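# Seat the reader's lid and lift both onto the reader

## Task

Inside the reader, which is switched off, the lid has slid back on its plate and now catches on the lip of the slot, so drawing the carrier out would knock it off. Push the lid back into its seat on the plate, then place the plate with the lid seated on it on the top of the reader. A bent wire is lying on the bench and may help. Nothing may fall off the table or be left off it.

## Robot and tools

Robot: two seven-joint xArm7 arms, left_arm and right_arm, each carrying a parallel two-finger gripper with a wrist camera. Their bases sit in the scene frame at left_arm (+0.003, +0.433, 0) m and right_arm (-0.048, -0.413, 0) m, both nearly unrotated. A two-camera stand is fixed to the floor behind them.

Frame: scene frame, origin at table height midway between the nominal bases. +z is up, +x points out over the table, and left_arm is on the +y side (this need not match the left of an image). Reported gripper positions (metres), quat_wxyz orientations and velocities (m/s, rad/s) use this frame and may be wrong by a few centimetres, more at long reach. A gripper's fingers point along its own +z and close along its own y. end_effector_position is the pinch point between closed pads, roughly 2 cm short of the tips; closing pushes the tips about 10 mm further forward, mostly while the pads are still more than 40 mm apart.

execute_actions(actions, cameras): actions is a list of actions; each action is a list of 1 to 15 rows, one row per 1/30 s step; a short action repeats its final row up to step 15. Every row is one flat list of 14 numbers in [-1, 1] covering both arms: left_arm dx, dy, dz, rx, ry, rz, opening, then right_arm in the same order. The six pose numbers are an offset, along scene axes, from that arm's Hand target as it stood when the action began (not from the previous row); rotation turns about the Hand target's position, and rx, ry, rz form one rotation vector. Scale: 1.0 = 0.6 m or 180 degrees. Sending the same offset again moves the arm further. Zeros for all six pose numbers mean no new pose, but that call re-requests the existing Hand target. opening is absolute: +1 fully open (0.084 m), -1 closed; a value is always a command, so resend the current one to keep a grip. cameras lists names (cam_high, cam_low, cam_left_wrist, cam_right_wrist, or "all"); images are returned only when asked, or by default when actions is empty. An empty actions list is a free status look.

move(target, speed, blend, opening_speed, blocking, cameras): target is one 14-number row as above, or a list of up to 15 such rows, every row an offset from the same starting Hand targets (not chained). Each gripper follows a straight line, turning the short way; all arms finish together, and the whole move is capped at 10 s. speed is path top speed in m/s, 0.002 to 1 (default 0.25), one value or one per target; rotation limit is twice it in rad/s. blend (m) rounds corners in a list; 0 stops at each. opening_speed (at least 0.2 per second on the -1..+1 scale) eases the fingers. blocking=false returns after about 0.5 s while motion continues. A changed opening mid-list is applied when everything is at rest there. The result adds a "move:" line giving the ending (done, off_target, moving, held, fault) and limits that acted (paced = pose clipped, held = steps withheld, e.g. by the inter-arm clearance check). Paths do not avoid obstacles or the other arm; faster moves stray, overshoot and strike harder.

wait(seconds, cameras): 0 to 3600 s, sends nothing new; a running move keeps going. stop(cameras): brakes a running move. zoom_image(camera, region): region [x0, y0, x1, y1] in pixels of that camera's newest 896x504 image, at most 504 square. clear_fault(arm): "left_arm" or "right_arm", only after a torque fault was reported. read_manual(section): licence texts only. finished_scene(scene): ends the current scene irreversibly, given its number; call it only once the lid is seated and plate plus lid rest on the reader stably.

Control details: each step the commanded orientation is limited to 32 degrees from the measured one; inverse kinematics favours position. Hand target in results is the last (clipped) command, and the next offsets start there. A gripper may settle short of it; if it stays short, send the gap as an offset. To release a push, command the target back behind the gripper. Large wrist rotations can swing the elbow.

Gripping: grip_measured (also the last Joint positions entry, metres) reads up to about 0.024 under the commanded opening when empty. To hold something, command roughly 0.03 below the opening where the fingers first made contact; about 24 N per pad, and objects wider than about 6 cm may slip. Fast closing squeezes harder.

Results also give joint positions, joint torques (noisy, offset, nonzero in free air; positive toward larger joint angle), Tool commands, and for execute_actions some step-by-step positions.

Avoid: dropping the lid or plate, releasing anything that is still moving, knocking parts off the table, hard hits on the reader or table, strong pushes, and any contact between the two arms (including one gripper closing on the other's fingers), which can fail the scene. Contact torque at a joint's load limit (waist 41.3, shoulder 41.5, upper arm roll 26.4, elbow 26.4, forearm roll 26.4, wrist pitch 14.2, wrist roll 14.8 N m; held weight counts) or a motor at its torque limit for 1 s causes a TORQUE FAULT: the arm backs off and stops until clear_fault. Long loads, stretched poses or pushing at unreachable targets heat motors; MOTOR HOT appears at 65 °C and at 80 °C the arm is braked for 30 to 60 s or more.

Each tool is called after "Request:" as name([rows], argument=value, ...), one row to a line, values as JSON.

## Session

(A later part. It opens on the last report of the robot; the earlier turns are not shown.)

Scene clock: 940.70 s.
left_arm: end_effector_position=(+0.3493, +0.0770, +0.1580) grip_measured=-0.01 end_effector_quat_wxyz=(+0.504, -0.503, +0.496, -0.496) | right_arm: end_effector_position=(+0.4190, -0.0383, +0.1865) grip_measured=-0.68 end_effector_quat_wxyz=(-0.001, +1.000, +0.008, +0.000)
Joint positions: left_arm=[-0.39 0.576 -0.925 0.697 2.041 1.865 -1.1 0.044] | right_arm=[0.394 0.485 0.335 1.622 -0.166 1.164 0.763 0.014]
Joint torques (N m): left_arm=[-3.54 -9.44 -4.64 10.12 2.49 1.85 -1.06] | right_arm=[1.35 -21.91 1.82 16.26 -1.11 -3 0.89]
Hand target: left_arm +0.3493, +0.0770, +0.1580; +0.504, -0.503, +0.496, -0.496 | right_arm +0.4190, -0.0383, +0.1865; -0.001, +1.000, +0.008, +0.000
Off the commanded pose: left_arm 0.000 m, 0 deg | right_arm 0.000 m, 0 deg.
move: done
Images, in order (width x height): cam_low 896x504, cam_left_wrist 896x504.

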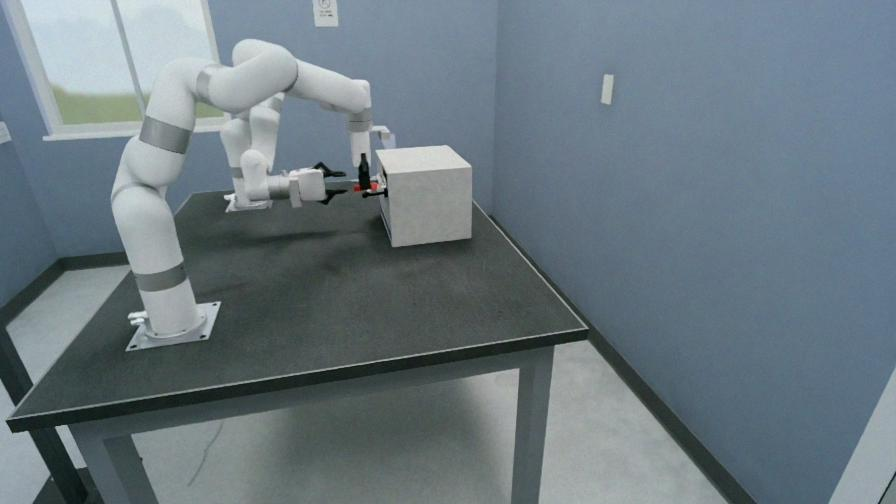

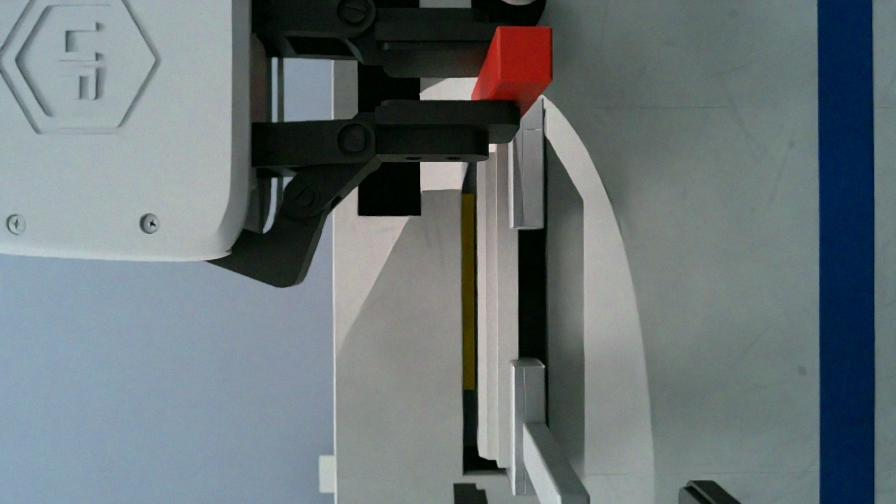

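Request:
move([
  [0.085,0.0013,-0.0018,0,0,0,0,0,0,0,0,0,0,-0.78],
  [0.085,0.0013,-0.0018,0,0,0,-0.86,0,0,0,0,0,0,-0.78],
], speed=[0.1,0.05], opening_speed=0.8, cameras=["cam_left_wrist"])

Request:
zoom_image(camera="cam_left_wrist", region=[400, 130, 660, 504])

Scene clock: 968.13 s.
left_arm: end_effector_position=(+0.4003, +0.0778, +0.1568) grip_measured=-0.82 end_effector_quat_wxyz=(+0.504, -0.504, +0.496, -0.496) | right_arm: end_effector_position=(+0.4190, -0.0383, +0.1865) grip_measured=-0.68 end_effector_quat_wxyz=(-0.001, +1.000, +0.008, +0.000)
Joint positions: left_arm=[-0.325 0.582 -0.854 0.751 2.162 1.771 -1.063 0.008] | right_arm=[0.394 0.485 0.335 1.622 -0.166 1.164 0.763 0.014]
Joint torques (N m): left_arm=[2.47 -15.39 -6.05 10.71 2.22 3.31 0.75] | right_arm=[0.77 -22.15 1.99 16.31 -0.84 -2.71 0.75]
Hand target: left_arm +0.4003, +0.0777, +0.1569; +0.504, -0.503, +0.496, -0.496 | right_arm +0.4190, -0.0383, +0.1865; -0.001, +1.000, +0.008, +0.000
Off the commanded pose: left_arm 0.000 m, 0 deg | right_arm 0.000 m, 0 deg.
move: done

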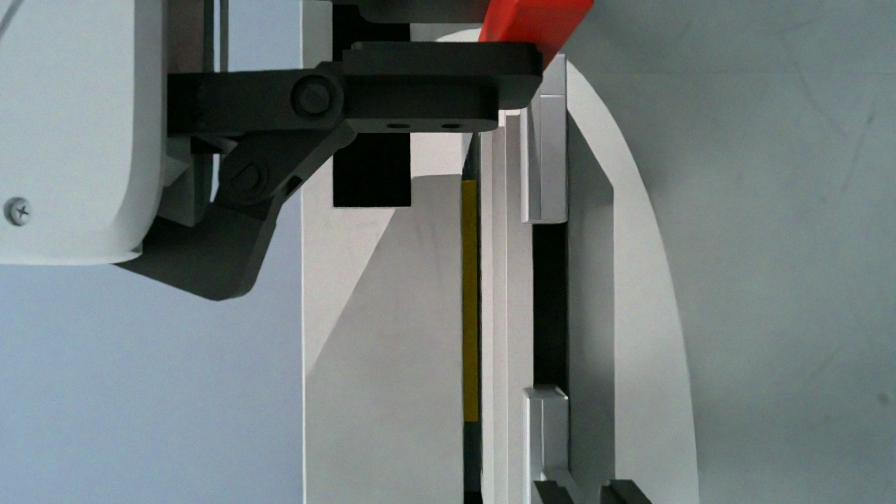

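Scaled by 1.348 from the camera's image (finer frame: 1280x720).

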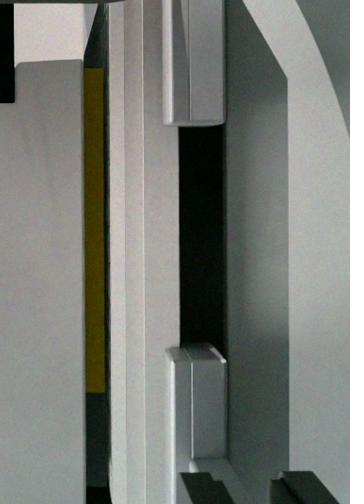

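Request:
move(target=[0,0,0,0,0,0,-0.86,-0.0267,-0.0004,0,0,0,0,-0.78], speed=0.05, cameras=["cam_left_wrist"])

Request:
zoom_image(camera="cam_left_wrist", region=[430, 160, 560, 440])

Scene clock: 980.23 s.
left_arm: end_effector_position=(+0.4002, +0.0777, +0.1569) grip_measured=-0.82 end_effector_quat_wxyz=(+0.504, -0.503, +0.496, -0.496) | right_arm: end_effector_position=(+0.4029, -0.0385, +0.1865) grip_measured=-0.68 end_effector_quat_wxyz=(-0.001, +1.000, +0.008, +0.000)
Joint positions: left_arm=[-0.325 0.582 -0.854 0.751 2.162 1.771 -1.063 0.008] | right_arm=[0.394 0.44 0.344 1.554 -0.157 1.141 0.778 0.014]
Joint torques (N m): left_arm=[-1.76 -17.42 -5.84 11.71 2.3 3.31 0.86] | right_arm=[-0.37 -29.65 3.83 16.42 1.26 -3.33 0.9]
Hand target: left_arm +0.4003, +0.0777, +0.1569; +0.504, -0.503, +0.496, -0.496 | right_arm +0.4030, -0.0385, +0.1865; -0.001, +1.000, +0.008, +0.000
Off the commanded pose: left_arm 0.000 m, 0 deg | right_arm 0.000 m, 0 deg.
move: done

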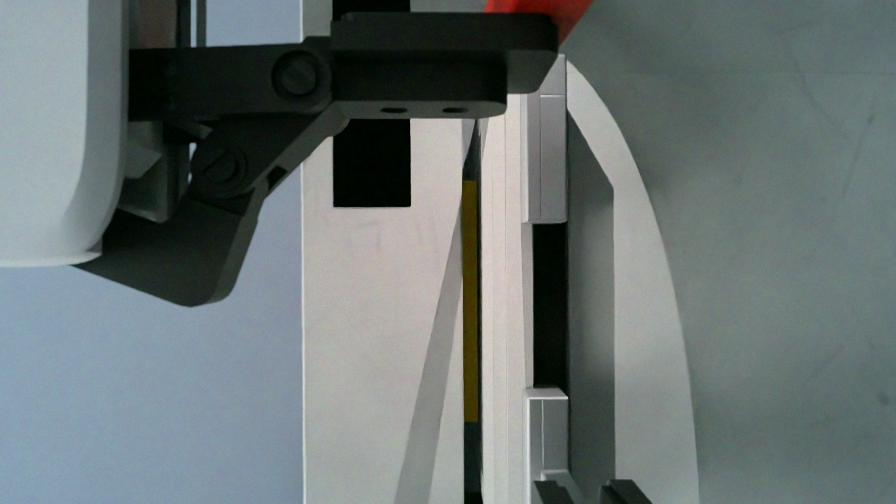

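Scaled by 1.800 from the camera's image (finer frame: 1280x720).

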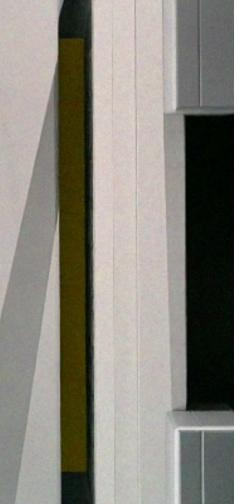

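Request:
move(target=[0,0,0,0,0,0,-0.86,-0.01,-0.00016,0,0,0,0,-0.78], speed=0.03, cameras=["cam_left_wrist"])

Request:
zoom_image(camera="cam_left_wrist", region=[430, 160, 560, 440])

Scene clock: 988.67 s.
left_arm: end_effector_position=(+0.4003, +0.0777, +0.1569) grip_measured=-0.82 end_effector_quat_wxyz=(+0.504, -0.503, +0.496, -0.496) | right_arm: end_effector_position=(+0.3970, -0.0386, +0.1865) grip_measured=-0.68 end_effector_quat_wxyz=(-0.001, +1.000, +0.008, +0.000)
Joint positions: left_arm=[-0.325 0.582 -0.854 0.751 2.162 1.771 -1.063 0.008] | right_arm=[0.395 0.423 0.347 1.529 -0.154 1.132 0.783 0.014]
Joint torques (N m): left_arm=[-0.77 -13.48 -5.55 12.49 2.39 3.31 0.84] | right_arm=[0.7 -29.52 3.91 16.43 1.26 -3.22 0.95]
Hand target: left_arm +0.4003, +0.0777, +0.1569; +0.504, -0.503, +0.496, -0.496 | right_arm +0.3970, -0.0386, +0.1865; -0.001, +1.000, +0.008, +0.000
Off the commanded pose: left_arm 0.000 m, 0 deg | right_arm 0.000 m, 0 deg.
move: done

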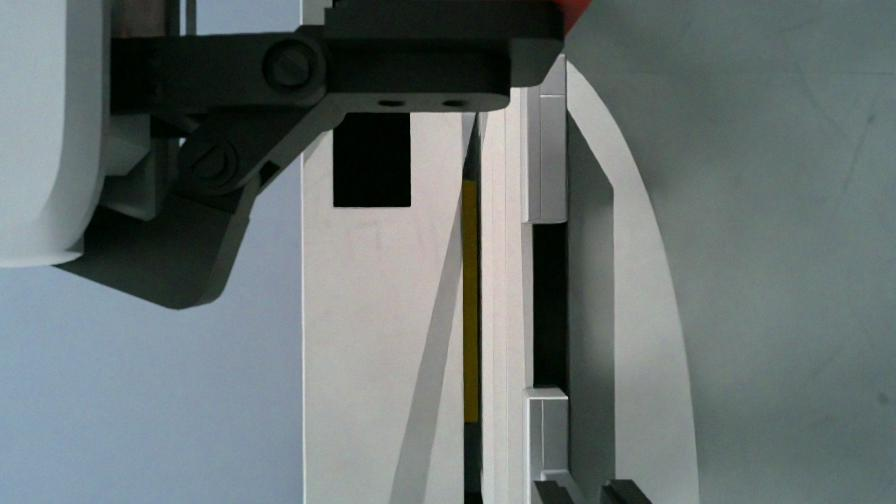

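Scaled by 1.800 from the camera's image (finer frame: 1280x720).

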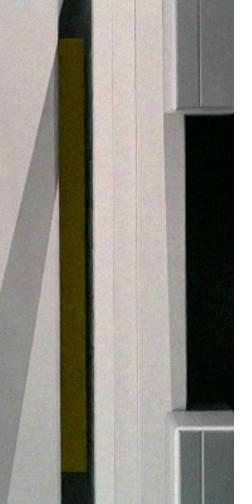

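Request:
move(target=[0,0,0,0,0,0,-0.86,-0.01,-0.00016,0,0,0,0,-0.78], speed=0.03, cameras=["cam_left_wrist"])

Request:
zoom_image(camera="cam_left_wrist", region=[430, 160, 560, 440])

Scene clock: 1000.17 s.
left_arm: end_effector_position=(+0.4003, +0.0777, +0.1569) grip_measured=-0.82 end_effector_quat_wxyz=(+0.504, -0.503, +0.496, -0.496) | right_arm: end_effector_position=(+0.3910, -0.0387, +0.1865) grip_measured=-0.68 end_effector_quat_wxyz=(-0.001, +1.000, +0.008, +0.000)
Joint positions: left_arm=[-0.325 0.582 -0.854 0.751 2.162 1.771 -1.063 0.008] | right_arm=[0.395 0.407 0.351 1.505 -0.15 1.124 0.788 0.014]
Joint torques (N m): left_arm=[-1.62 -13.36 -5.31 12.33 1.73 2.87 0.44] | right_arm=[0.25 -28.97 3.75 16.33 1.28 -3.27 0.97]
Hand target: left_arm +0.4003, +0.0777, +0.1569; +0.504, -0.503, +0.496, -0.496 | right_arm +0.3910, -0.0387, +0.1865; -0.001, +1.000, +0.008, +0.000
Off the commanded pose: left_arm 0.000 m, 0 deg | right_arm 0.000 m, 0 deg.
move: done

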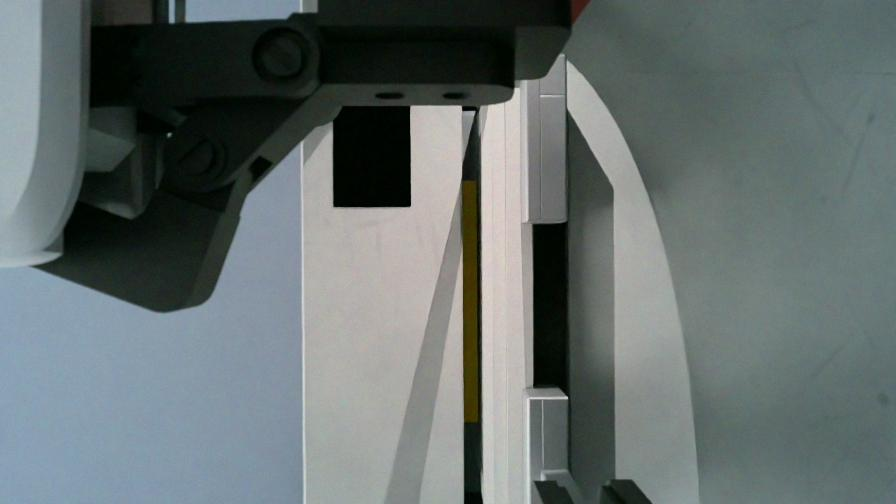

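Scaled by 1.800 from the camera's image (finer frame: 1280x720).

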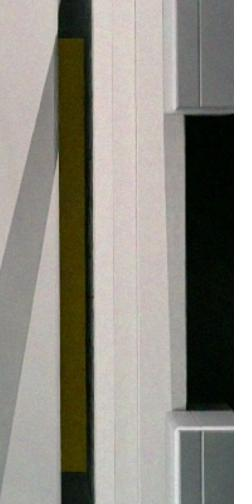

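Request:
move(target=[0,0,0,0,0,0,-0.86,-0.01,-0.00016,0,0,0,0,-0.78], speed=0.03, cameras=["cam_left_wrist"])

Request:
zoom_image(camera="cam_left_wrist", region=[430, 80, 560, 440])

Scene clock: 1019.97 s.
left_arm: end_effector_position=(+0.4003, +0.0777, +0.1569) grip_measured=-0.82 end_effector_quat_wxyz=(+0.504, -0.503, +0.496, -0.496) | right_arm: end_effector_position=(+0.3850, -0.0388, +0.1865) grip_measured=-0.68 end_effector_quat_wxyz=(-0.001, +1.000, +0.008, +0.000)
Joint positions: left_arm=[-0.325 0.582 -0.854 0.751 2.162 1.771 -1.063 0.008] | right_arm=[0.396 0.391 0.354 1.482 -0.146 1.117 0.793 0.014]
Joint torques (N m): left_arm=[-1.35 -13.31 -5.8 12.44 1.08 3.09 -0.15] | right_arm=[0.57 -28.7 3.86 16.39 1.29 -3.27 0.92]
Hand target: left_arm +0.4003, +0.0777, +0.1569; +0.504, -0.503, +0.496, -0.496 | right_arm +0.3850, -0.0388, +0.1865; -0.001, +1.000, +0.008, +0.000
Off the commanded pose: left_arm 0.000 m, 0 deg | right_arm 0.000 m, 0 deg.
move: done

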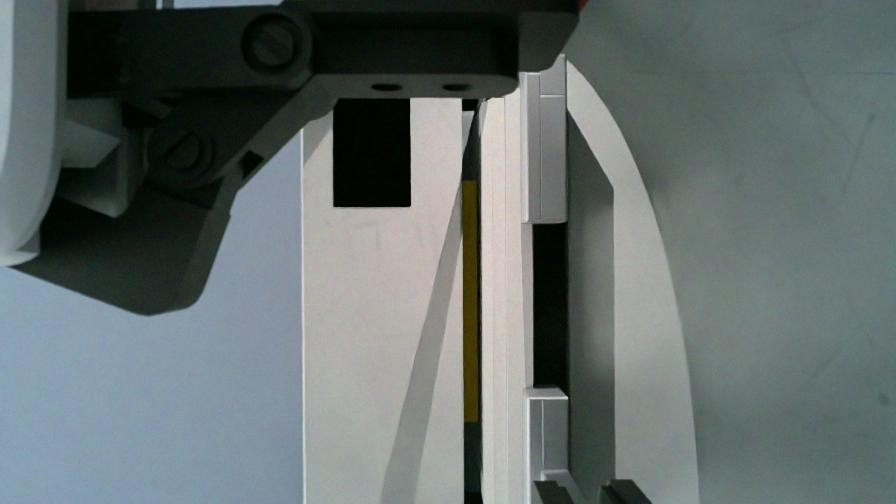

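Scaled by 1.400 from the camera's image (finer frame: 1280x720).

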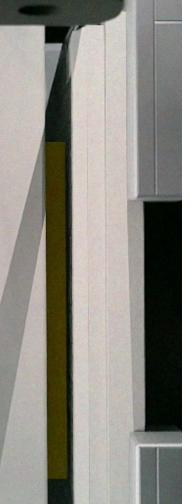

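Request:
zoom_image(camera="cam_left_wrist", region=[440, 90, 520, 190])

Scaled by 5.040 from the camera's image (finer frame: 1280x720).

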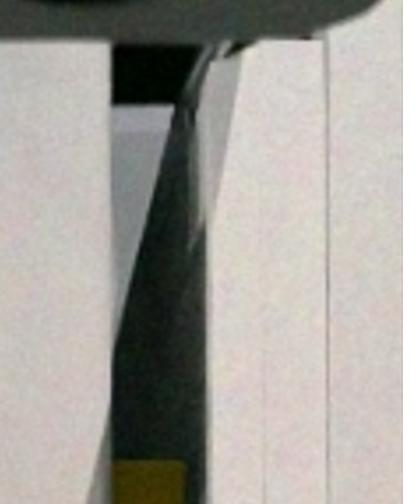

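Request:
move(target=[0,0,0,0,0,0,-0.86,0.0433,0.00068,0,0,0,0,-0.78], speed=0.05, cameras=["cam_left_wrist"])

Request:
zoom_image(camera="cam_left_wrist", region=[440, 90, 520, 190])

Scene clock: 1140.00 s.
left_arm: end_effector_position=(+0.4003, +0.0777, +0.1569) grip_measured=-0.82 end_effector_quat_wxyz=(+0.504, -0.503, +0.496, -0.496) | right_arm: end_effector_position=(+0.4110, -0.0385, +0.1865) grip_measured=-0.68 end_effector_quat_wxyz=(-0.001, +1.000, +0.007, +0.000)
Joint positions: left_arm=[-0.325 0.582 -0.854 0.751 2.162 1.771 -1.063 0.008] | right_arm=[0.394 0.462 0.34 1.587 -0.162 1.152 0.771 0.014]
Joint torques (N m): left_arm=[-1.48 -13.5 -5.96 12.19 0.88 3.34 -0.39] | right_arm=[0.94 -23.68 2.78 20.2 -1.24 -1.03 -0.76]
Hand target: left_arm +0.4003, +0.0777, +0.1569; +0.504, -0.503, +0.496, -0.496 | right_arm +0.4109, -0.0384, +0.1865; -0.001, +1.000, +0.008, +0.000
Off the commanded pose: left_arm 0.000 m, 0 deg | right_arm 0.000 m, 0 deg.
move: done

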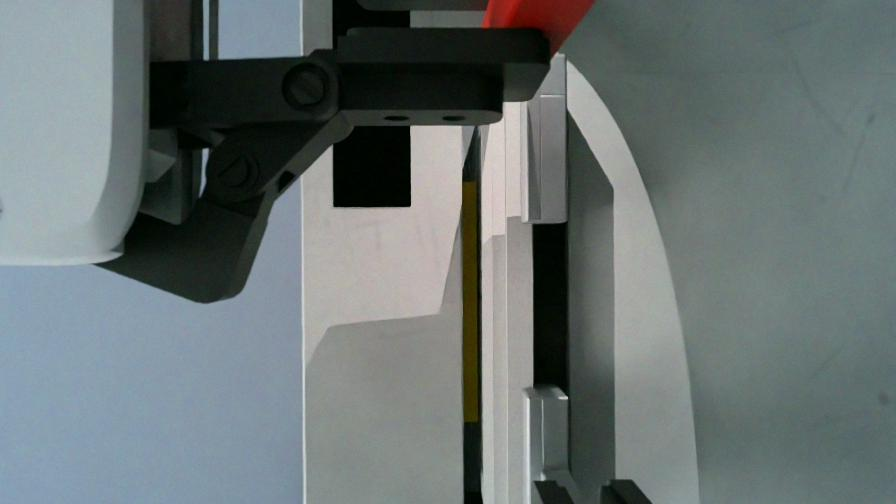

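Scaled by 5.040 from the camera's image (finer frame: 1280x720).

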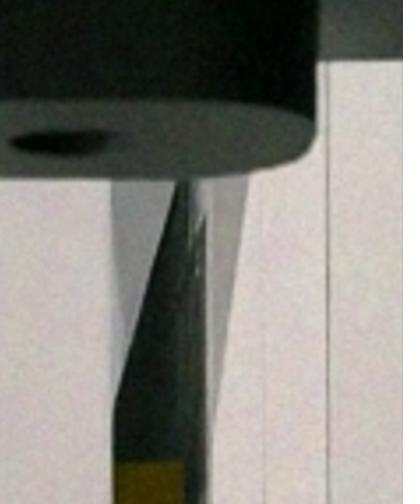

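Request:
move([
  [0,0,0,0,0,0,-0.86,0.0,0.0025,-0.0042,0,0,0,-0.78],
  [0,0,0,0,0,0,-0.86,-0.0267,0.0021,-0.0042,0,0,0,-0.78],
], speed=[0.02,0.04], cameras=["cam_left_wrist"])

Request:
zoom_image(camera="cam_left_wrist", region=[440, 80, 560, 440])

Scene clock: 1166.23 s.
left_arm: end_effector_position=(+0.4003, +0.0777, +0.1569) grip_measured=-0.82 end_effector_quat_wxyz=(+0.504, -0.503, +0.496, -0.496) | right_arm: end_effector_position=(+0.3949, -0.0371, +0.1840) grip_measured=-0.68 end_effector_quat_wxyz=(-0.001, +1.000, +0.008, +0.000)
Joint positions: left_arm=[-0.325 0.582 -0.854 0.751 2.162 1.771 -1.063 0.008] | right_arm=[0.397 0.424 0.348 1.522 -0.155 1.125 0.788 0.014]
Joint torques (N m): left_arm=[-2.31 -13.17 -6.16 12.26 0.86 3.39 -0.39] | right_arm=[1.97 -29.3 6.23 16.65 1.47 -3.91 0.41]
Hand target: left_arm +0.4003, +0.0777, +0.1569; +0.504, -0.503, +0.496, -0.496 | right_arm +0.3949, -0.0371, +0.1840; -0.001, +1.000, +0.008, +0.000
Off the commanded pose: left_arm 0.000 m, 0 deg | right_arm 0.000 m, 0 deg.
move: done

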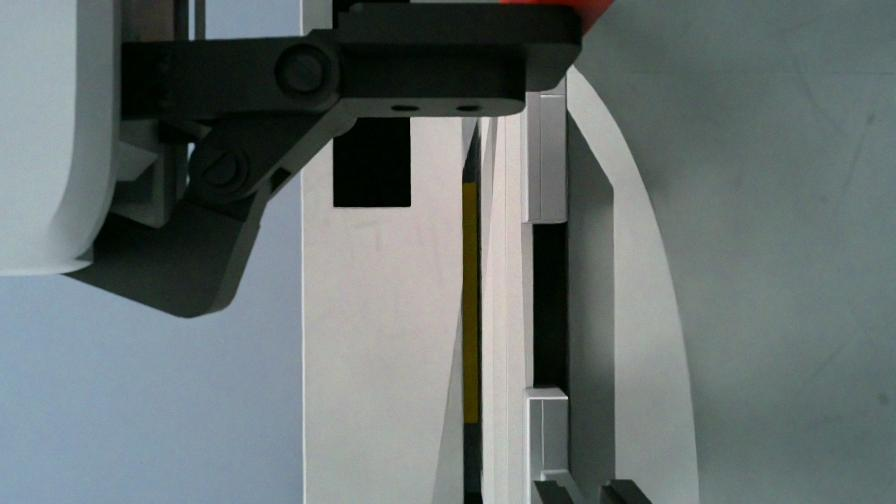

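Scaled by 1.400 from the camera's image (finer frame: 1280x720).

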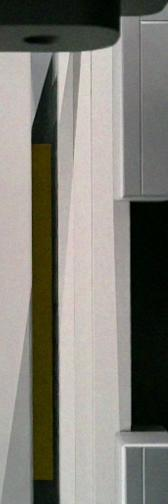

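Request:
move(target=[0,0,0,0,0,0,-0.86,-0.0117,-0.00018,0,0,0,0,-0.78], speed=0.03, cameras=["cam_left_wrist"])

Request:
zoom_image(camera="cam_left_wrist", region=[440, 80, 560, 440])

Scene clock: 1177.53 s.
left_arm: end_effector_position=(+0.4003, +0.0777, +0.1569) grip_measured=-0.82 end_effector_quat_wxyz=(+0.504, -0.503, +0.496, -0.496) | right_arm: end_effector_position=(+0.3879, -0.0372, +0.1840) grip_measured=-0.68 end_effector_quat_wxyz=(-0.001, +1.000, +0.008, +0.000)
Joint positions: left_arm=[-0.325 0.582 -0.854 0.751 2.162 1.771 -1.063 0.008] | right_arm=[0.398 0.405 0.352 1.494 -0.15 1.116 0.794 0.014]
Joint torques (N m): left_arm=[-2.08 -13.56 -6.04 12.11 1.1 3.5 -0.28] | right_arm=[2.85 -28.99 6.15 16.71 1.5 -3.85 0.36]
Hand target: left_arm +0.4003, +0.0777, +0.1569; +0.504, -0.503, +0.496, -0.496 | right_arm +0.3879, -0.0372, +0.1840; -0.001, +1.000, +0.008, +0.000
Off the commanded pose: left_arm 0.000 m, 0 deg | right_arm 0.000 m, 0 deg.
move: done

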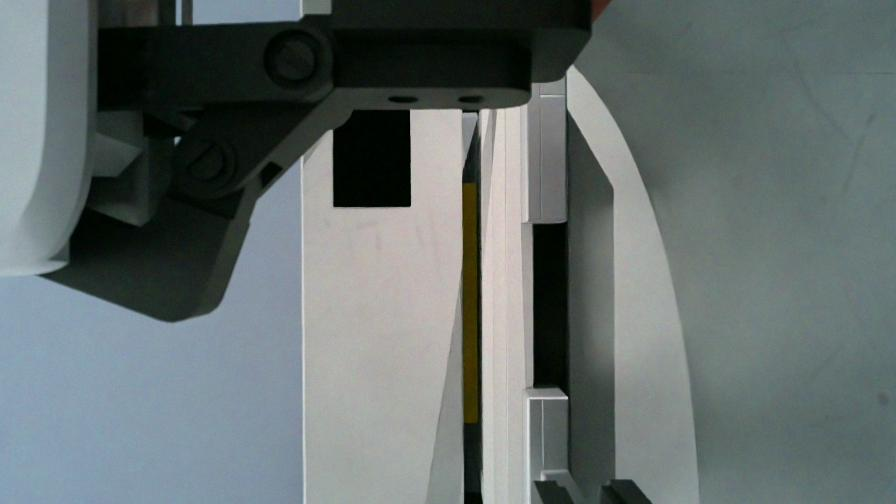

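Scaled by 1.400 from the camera's image (finer frame: 1280x720).

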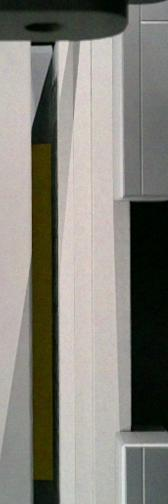

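Request:
move(target=[0,0,0,0,0,0,-0.86,-0.0117,-0.00018,0,0,0,0,-0.78], speed=0.03, cameras=["cam_left_wrist"])

Request:
zoom_image(camera="cam_left_wrist", region=[440, 80, 560, 440])

Request:
zoom_image(camera="cam_left_wrist", region=[440, 90, 520, 190])

Scene clock: 1187.83 s.
left_arm: end_effector_position=(+0.4003, +0.0777, +0.1569) grip_measured=-0.82 end_effector_quat_wxyz=(+0.504, -0.503, +0.496, -0.496) | right_arm: end_effector_position=(+0.3809, -0.0373, +0.1840) grip_measured=-0.68 end_effector_quat_wxyz=(-0.001, +1.000, +0.008, +0.000)
Joint positions: left_arm=[-0.325 0.582 -0.854 0.751 2.162 1.771 -1.063 0.008] | right_arm=[0.399 0.386 0.356 1.467 -0.146 1.107 0.8 0.014]
Joint torques (N m): left_arm=[-1.72 -13.14 -6.24 12.22 0.99 3.27 -0.21] | right_arm=[2.56 -28.12 5.73 16.18 1.54 -3.57 0.44]
Hand target: left_arm +0.4003, +0.0777, +0.1569; +0.504, -0.503, +0.496, -0.496 | right_arm +0.3809, -0.0374, +0.1840; -0.001, +1.000, +0.008, +0.000
Off the commanded pose: left_arm 0.000 m, 0 deg | right_arm 0.000 m, 0 deg.
move: done

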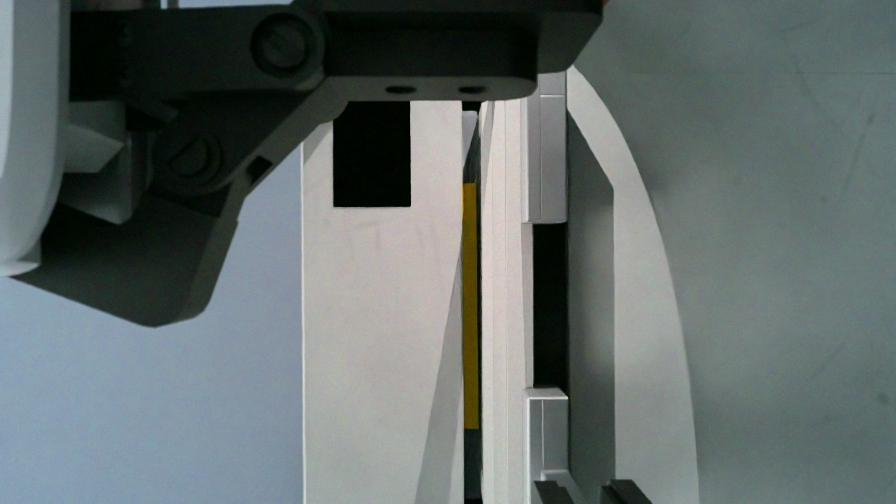

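Scaled by 1.400 from the camera's image (finer frame: 1280x720).

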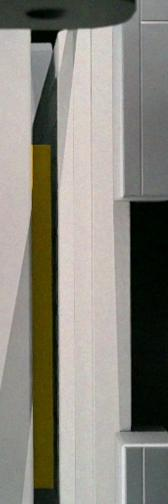

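Scaled by 5.040 from the camera's image (finer frame: 1280x720).

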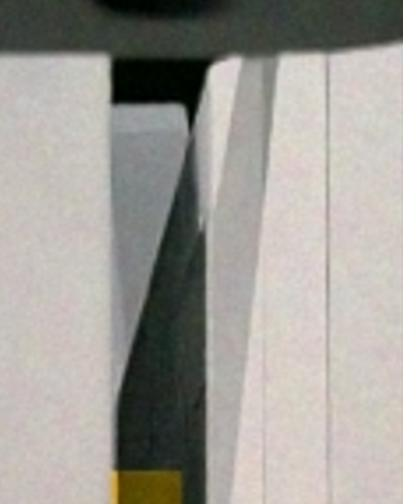

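Request:
move(target=[0,0,0,0,0,0,-0.86,-0.0067,-0.0001,0,0,0,0,-0.78], speed=0.02, cameras=["cam_left_wrist"])

Request:
zoom_image(camera="cam_left_wrist", region=[440, 80, 560, 440])

Request:
zoom_image(camera="cam_left_wrist", region=[440, 90, 520, 190])

Scene clock: 1209.57 s.
left_arm: end_effector_position=(+0.4003, +0.0777, +0.1569) grip_measured=-0.82 end_effector_quat_wxyz=(+0.504, -0.503, +0.496, -0.496) | right_arm: end_effector_position=(+0.3769, -0.0374, +0.1840) grip_measured=-0.68 end_effector_quat_wxyz=(-0.001, +1.000, +0.008, +0.000)
Joint positions: left_arm=[-0.325 0.582 -0.854 0.751 2.162 1.771 -1.063 0.008] | right_arm=[0.399 0.376 0.359 1.452 -0.143 1.102 0.804 0.014]
Joint torques (N m): left_arm=[-2.05 -13.51 -6.01 12.4 1.2 3.15 -0.16] | right_arm=[2.84 -27.99 5.66 16.3 1.59 -3.47 0.48]
Hand target: left_arm +0.4003, +0.0777, +0.1569; +0.504, -0.503, +0.496, -0.496 | right_arm +0.3769, -0.0374, +0.1840; -0.001, +1.000, +0.008, +0.000
Off the commanded pose: left_arm 0.000 m, 0 deg | right_arm 0.000 m, 0 deg.
move: done

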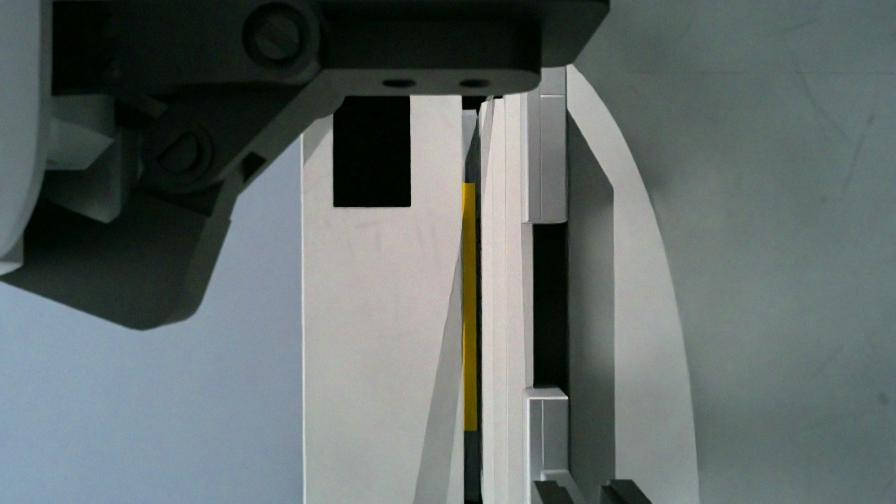

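Scaled by 1.400 from the camera's image (finer frame: 1280x720).

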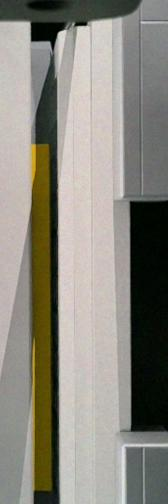

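Scaled by 5.040 from the camera's image (finer frame: 1280x720).

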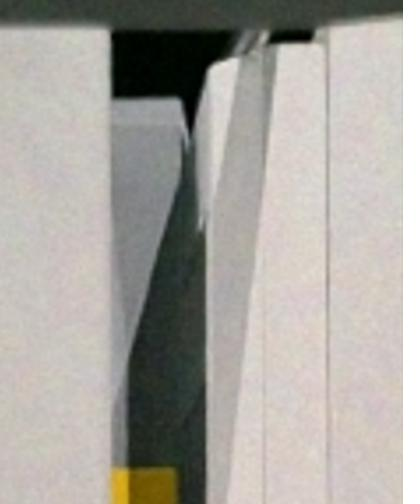

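Request:
move([
  [0,0,0,0,0,0,-0.86,0.005,0.0001,0,0,0,0,-0.78],
  [0.0167,0.00026,0,0,0,0,-0.86,0.005,0.0001,0,0,0,0,-0.78],
], speed=[0.02,0.03], cameras=["cam_left_wrist"])

Request:
zoom_image(camera="cam_left_wrist", region=[440, 60, 580, 450])

Request:
zoom_image(camera="cam_left_wrist", region=[440, 70, 540, 190])

Scene clock: 1242.60 s.
left_arm: end_effector_position=(+0.4103, +0.0779, +0.1569) grip_measured=-0.82 end_effector_quat_wxyz=(+0.504, -0.503, +0.496, -0.496) | right_arm: end_effector_position=(+0.3799, -0.0373, +0.1840) grip_measured=-0.68 end_effector_quat_wxyz=(-0.001, +1.000, +0.008, +0.000)
Joint positions: left_arm=[-0.314 0.585 -0.841 0.765 2.184 1.753 -1.056 0.008] | right_arm=[0.399 0.383 0.357 1.463 -0.145 1.106 0.801 0.014]
Joint torques (N m): left_arm=[6.31 -13.3 -4.14 14.28 3.26 2.32 0.95] | right_arm=[-0.62 -21.53 3.05 19.53 -0.9 -1.08 -0.88]
Hand target: left_arm +0.4103, +0.0779, +0.1569; +0.504, -0.503, +0.496, -0.496 | right_arm +0.3799, -0.0374, +0.1840; -0.001, +1.000, +0.008, +0.000
Off the commanded pose: left_arm 0.000 m, 0 deg | right_arm 0.000 m, 0 deg.
move: done

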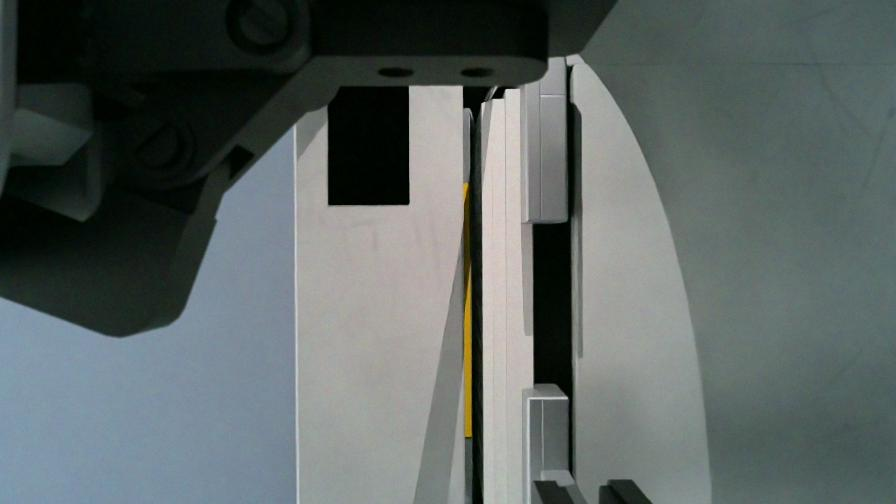

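Scaled by 1.292 from the camera's image (finer frame: 1280x720).

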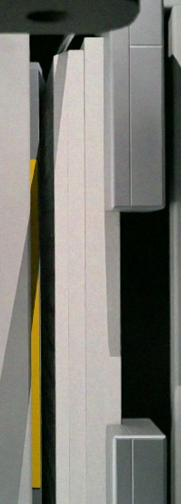

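Scaled by 4.200 from the camera's image (finer frame: 1280x720).

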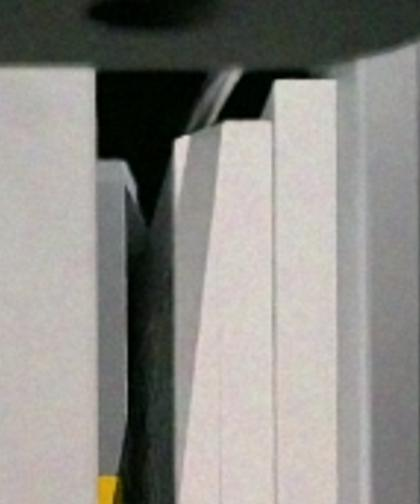

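Request:
move([
  [0,0,0,0,0,0,-0.86,0.05,-0.0009,0.0058,0,0,0,-0.78],
  [0,0,0,0,0,0,-0.86,0.05,-0.0009,0.0058,-0.00036,0.0228,0,-0.78],
], speed=[0.05,0.04], cameras=["cam_left_wrist"])

Request:
zoom_image(camera="cam_left_wrist", region=[440, 60, 580, 450])

Request:
zoom_image(camera="cam_left_wrist", region=[440, 70, 540, 190])

Scene clock: 1387.60 s.
left_arm: end_effector_position=(+0.4103, +0.0779, +0.1569) grip_measured=-0.82 end_effector_quat_wxyz=(+0.504, -0.503, +0.496, -0.496) | right_arm: end_effector_position=(+0.4099, -0.0379, +0.1875) grip_measured=-0.68 end_effector_quat_wxyz=(+0.000, +0.999, +0.008, -0.036)
Joint positions: left_arm=[-0.314 0.585 -0.841 0.765 2.184 1.753 -1.056 0.008] | right_arm=[0.386 0.512 0.347 1.671 -0.127 1.243 0.744 0.014]
Joint torques (N m): left_arm=[3.53 -13.15 -5.05 12.48 3.09 2.94 0.82] | right_arm=[-1.29 -23.58 4.85 19.51 1.58 -0.75 -0.94]
Hand target: left_arm +0.4103, +0.0779, +0.1569; +0.504, -0.503, +0.496, -0.496 | right_arm +0.4099, -0.0379, +0.1875; +0.000, +0.999, +0.008, -0.036
Off the commanded pose: left_arm 0.000 m, 0 deg | right_arm 0.000 m, 0 deg.
MOTOR HOT: joint 4 (elbow) of the left arm reports 65 °C; the controller stops that arm at 80 °C. To cool a motor, set the load down, stop pushing, or move to a pose that needs little force. At that limit the left arm can sag while its brakes close.
move: done

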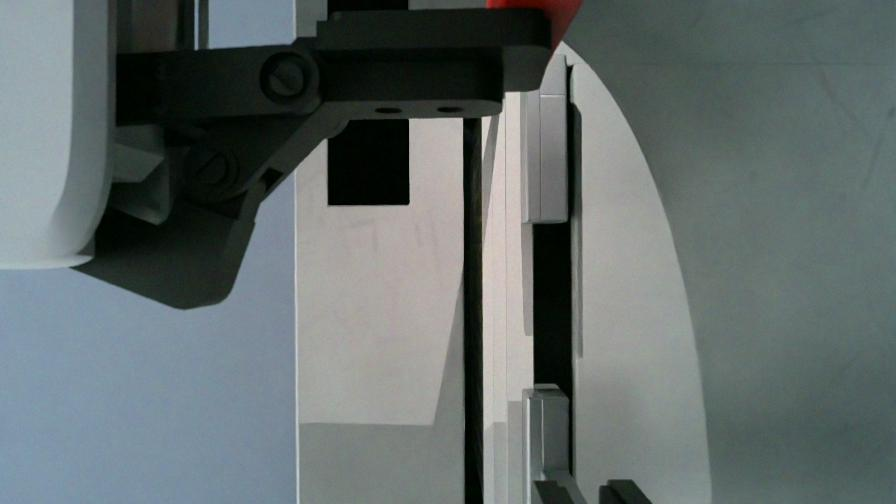

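Scaled by 1.292 from the camera's image (finer frame: 1280x720).

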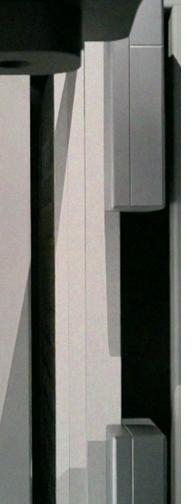

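Scaled by 4.200 from the camera's image (finer frame: 1280x720).

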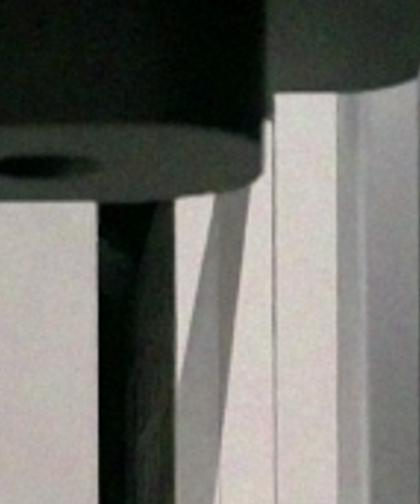

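Request:
move([
  [0,0,0,0,0,0,-0.4,0,0,0,0,0,0,-0.78],
  [-0.07,-0.0011,0,0,0,0,-0.4,0,0,0,0,0,0,-0.78],
  [-0.118,0.076,0.0552,0.002,0.0667,-0.0444,-0.4,0,0,0,0,0,0,-0.78],
], speed=[0.1,0.15,0.2], opening_speed=1.5, cameras=["cam_left_wrist"])

Request:
zoom_image(camera="cam_left_wrist", region=[380, 20, 640, 400])

Scene clock: 1433.77 s.
left_arm: end_effector_position=(+0.3395, +0.1235, +0.1900) grip_measured=-0.42 end_effector_quat_wxyz=(+0.416, -0.515, +0.581, -0.473) | right_arm: end_effector_position=(+0.4099, -0.0379, +0.1875) grip_measured=-0.68 end_effector_quat_wxyz=(+0.000, +0.999, +0.008, -0.036)
Joint positions: left_arm=[-0.036 -0.178 -1.096 0.459 1.914 0.979 -1.125 0.026] | right_arm=[0.386 0.512 0.347 1.671 -0.127 1.243 0.744 0.014]
Joint torques (N m): left_arm=[-3.99 -5.74 2.4 11.47 1.63 0.75 -1.12] | right_arm=[0.05 -25.06 4.86 19.44 1.14 -1.02 -0.51]
Hand target: left_arm +0.3395, +0.1235, +0.1900; +0.416, -0.515, +0.581, -0.473 | right_arm +0.4099, -0.0379, +0.1875; +0.000, +0.999, +0.008, -0.036
Off the commanded pose: left_arm 0.000 m, 0 deg | right_arm 0.000 m, 0 deg.
MOTOR HOT: cleared for the motors of the left arm.
move: done

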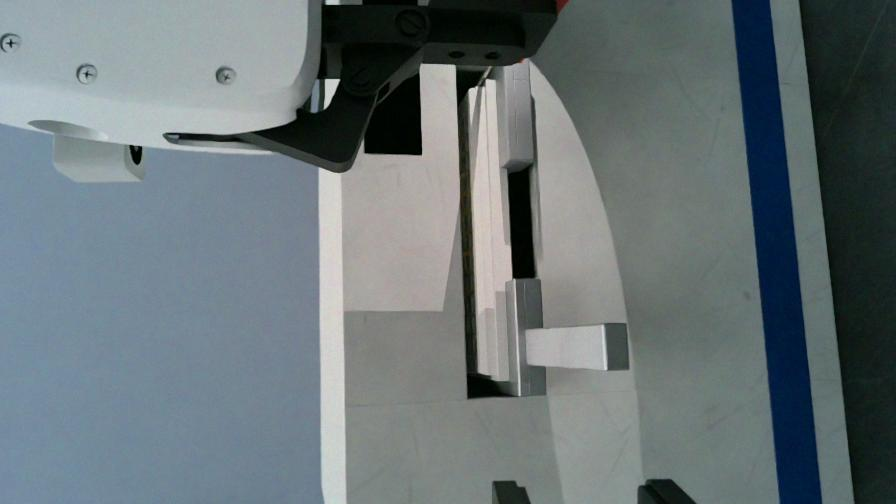

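Scaled by 1.326 from the camera's image (finer frame: 1280x720).

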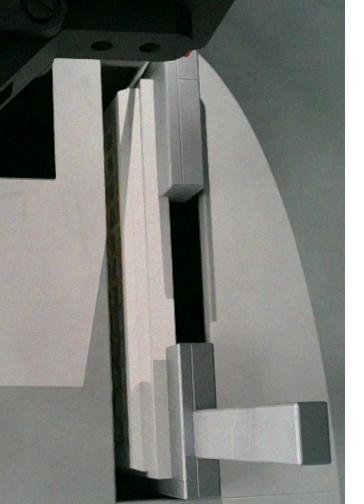

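Request:
zoom_image(camera="cam_left_wrist", region=[440, 60, 530, 180])

Request:
zoom_image(camera="cam_left_wrist", region=[440, 180, 530, 400])

Scaled by 4.200 from the camera's image (finer frame: 1280x720).

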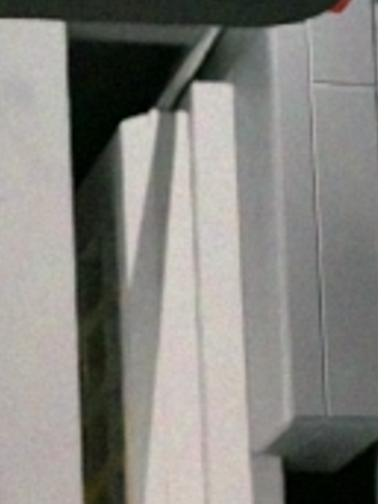

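Scaled by 2.291 from the camera's image (finer frame: 1280x720).

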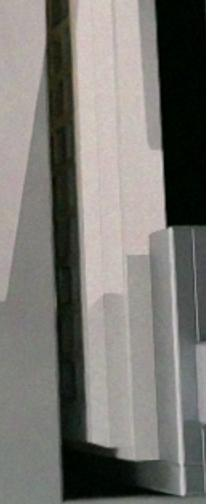

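Request:
move(target=[0.0325,-0.0495,-0.0717,-0.002,-0.0667,0.0444,-0.4,0,0,0,0,0,0,-0.78], speed=0.15, cameras=["cam_left_wrist"])

Request:
zoom_image(camera="cam_left_wrist", region=[400, 60, 560, 460])

Request:
zoom_image(camera="cam_left_wrist", region=[410, 60, 530, 180])

Scene clock: 1469.00 s.
left_arm: end_effector_position=(+0.3590, +0.0938, +0.1470) grip_measured=-0.42 end_effector_quat_wxyz=(+0.504, -0.503, +0.496, -0.496) | right_arm: end_effector_position=(+0.4099, -0.0379, +0.1875) grip_measured=-0.68 end_effector_quat_wxyz=(+0.000, +0.999, +0.008, -0.036)
Joint positions: left_arm=[-0.324 0.605 -0.936 0.659 2.098 1.884 -1.12 0.026] | right_arm=[0.386 0.512 0.347 1.671 -0.127 1.243 0.744 0.014]
Joint torques (N m): left_arm=[-4.1 -8.96 -4.67 9.59 2.3 1.89 -1.06] | right_arm=[0.66 -27.02 4.82 19.56 0.43 -1.55 -0.08]
Hand target: left_arm +0.3590, +0.0938, +0.1470; +0.504, -0.503, +0.496, -0.496 | right_arm +0.4099, -0.0379, +0.1875; +0.000, +0.999, +0.008, -0.036
Off the commanded pose: left_arm 0.000 m, 0 deg | right_arm 0.000 m, 0 deg.
move: done

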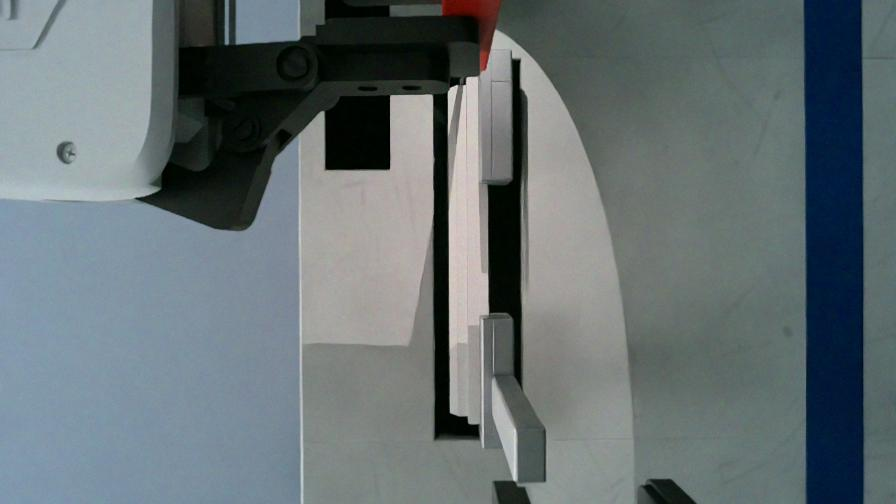

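Scaled by 1.260 from the camera's image (finer frame: 1280x720).

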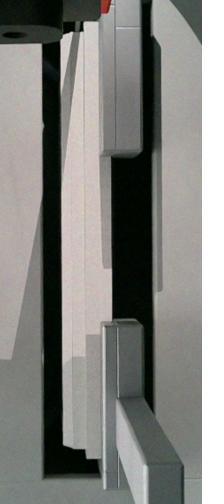

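Scaled by 4.200 from the camera's image (finer frame: 1280x720).

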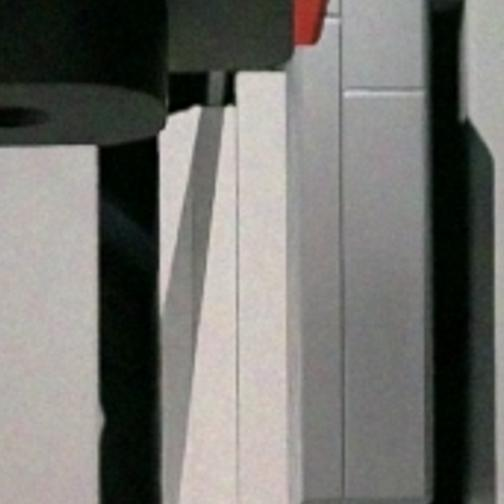

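Request:
zoom_image(camera="cam_left_wrist", region=[425, 95, 465, 165])

Request:
zoom_image(camera="cam_left_wrist", region=[425, 370, 485, 450])

Scaled by 7.200 from the camera's image (finer frame: 1280x720).

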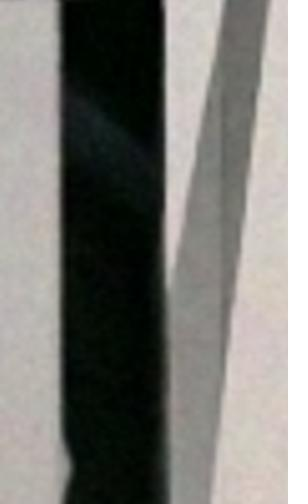

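Scaled by 6.300 from the camera's image (finer frame: 1280x720).

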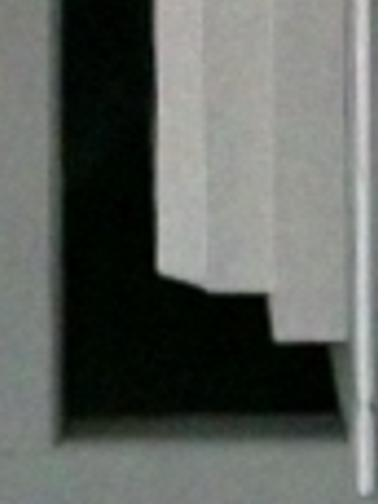

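Request:
move(target=[-0.0883,0.0597,0.08,0.0044,0.0554,-0.0604,-0.4,0,0,0,0,0,0,-0.78], speed=0.15, cameras=["cam_left_wrist"])

Request:
zoom_image(camera="cam_left_wrist", region=[440, 80, 560, 200])

Request:
zoom_image(camera="cam_left_wrist", region=[440, 190, 560, 410])

Scene clock: 1536.07 s.
left_arm: end_effector_position=(+0.3060, +0.1296, +0.1950) grip_measured=-0.42 end_effector_quat_wxyz=(+0.414, -0.492, +0.587, -0.493) | right_arm: end_effector_position=(+0.4099, -0.0379, +0.1875) grip_measured=-0.68 end_effector_quat_wxyz=(+0.000, +0.999, +0.008, -0.036)
Joint positions: left_arm=[-0.108 -0.364 -1.119 0.372 1.854 0.886 -1.179 0.026] | right_arm=[0.386 0.512 0.347 1.671 -0.127 1.243 0.744 0.014]
Joint torques (N m): left_arm=[-3.84 -3.83 3.93 10.7 1.26 0.91 0.75] | right_arm=[0.72 -28.55 4.68 19.47 -0.39 -2.02 -0.12]
Hand target: left_arm +0.3060, +0.1296, +0.1950; +0.414, -0.492, +0.587, -0.493 | right_arm +0.4099, -0.0379, +0.1875; +0.000, +0.999, +0.008, -0.036
Off the commanded pose: left_arm 0.000 m, 0 deg | right_arm 0.000 m, 0 deg.
move: done

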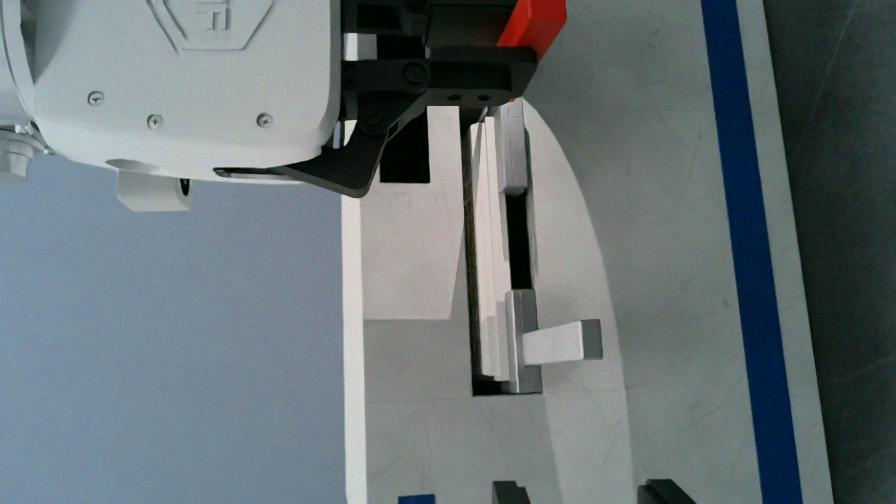

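Scaled by 4.200 from the camera's image (finer frame: 1280x720).

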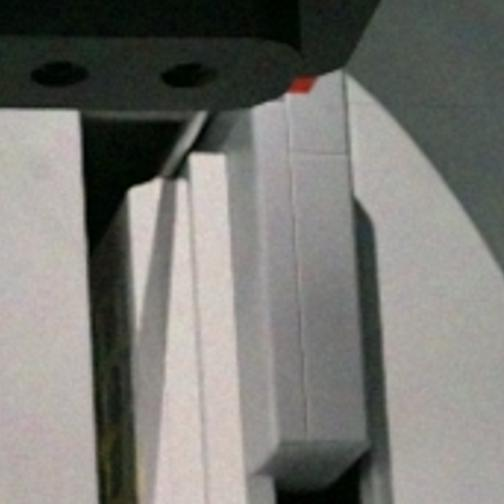

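Scaled by 2.291 from the camera's image (finer frame: 1280x720).

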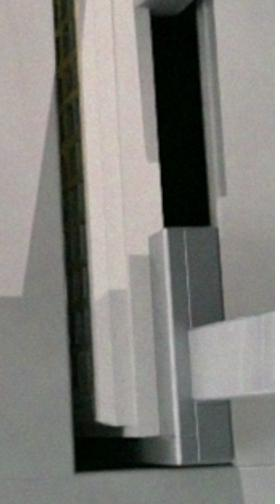

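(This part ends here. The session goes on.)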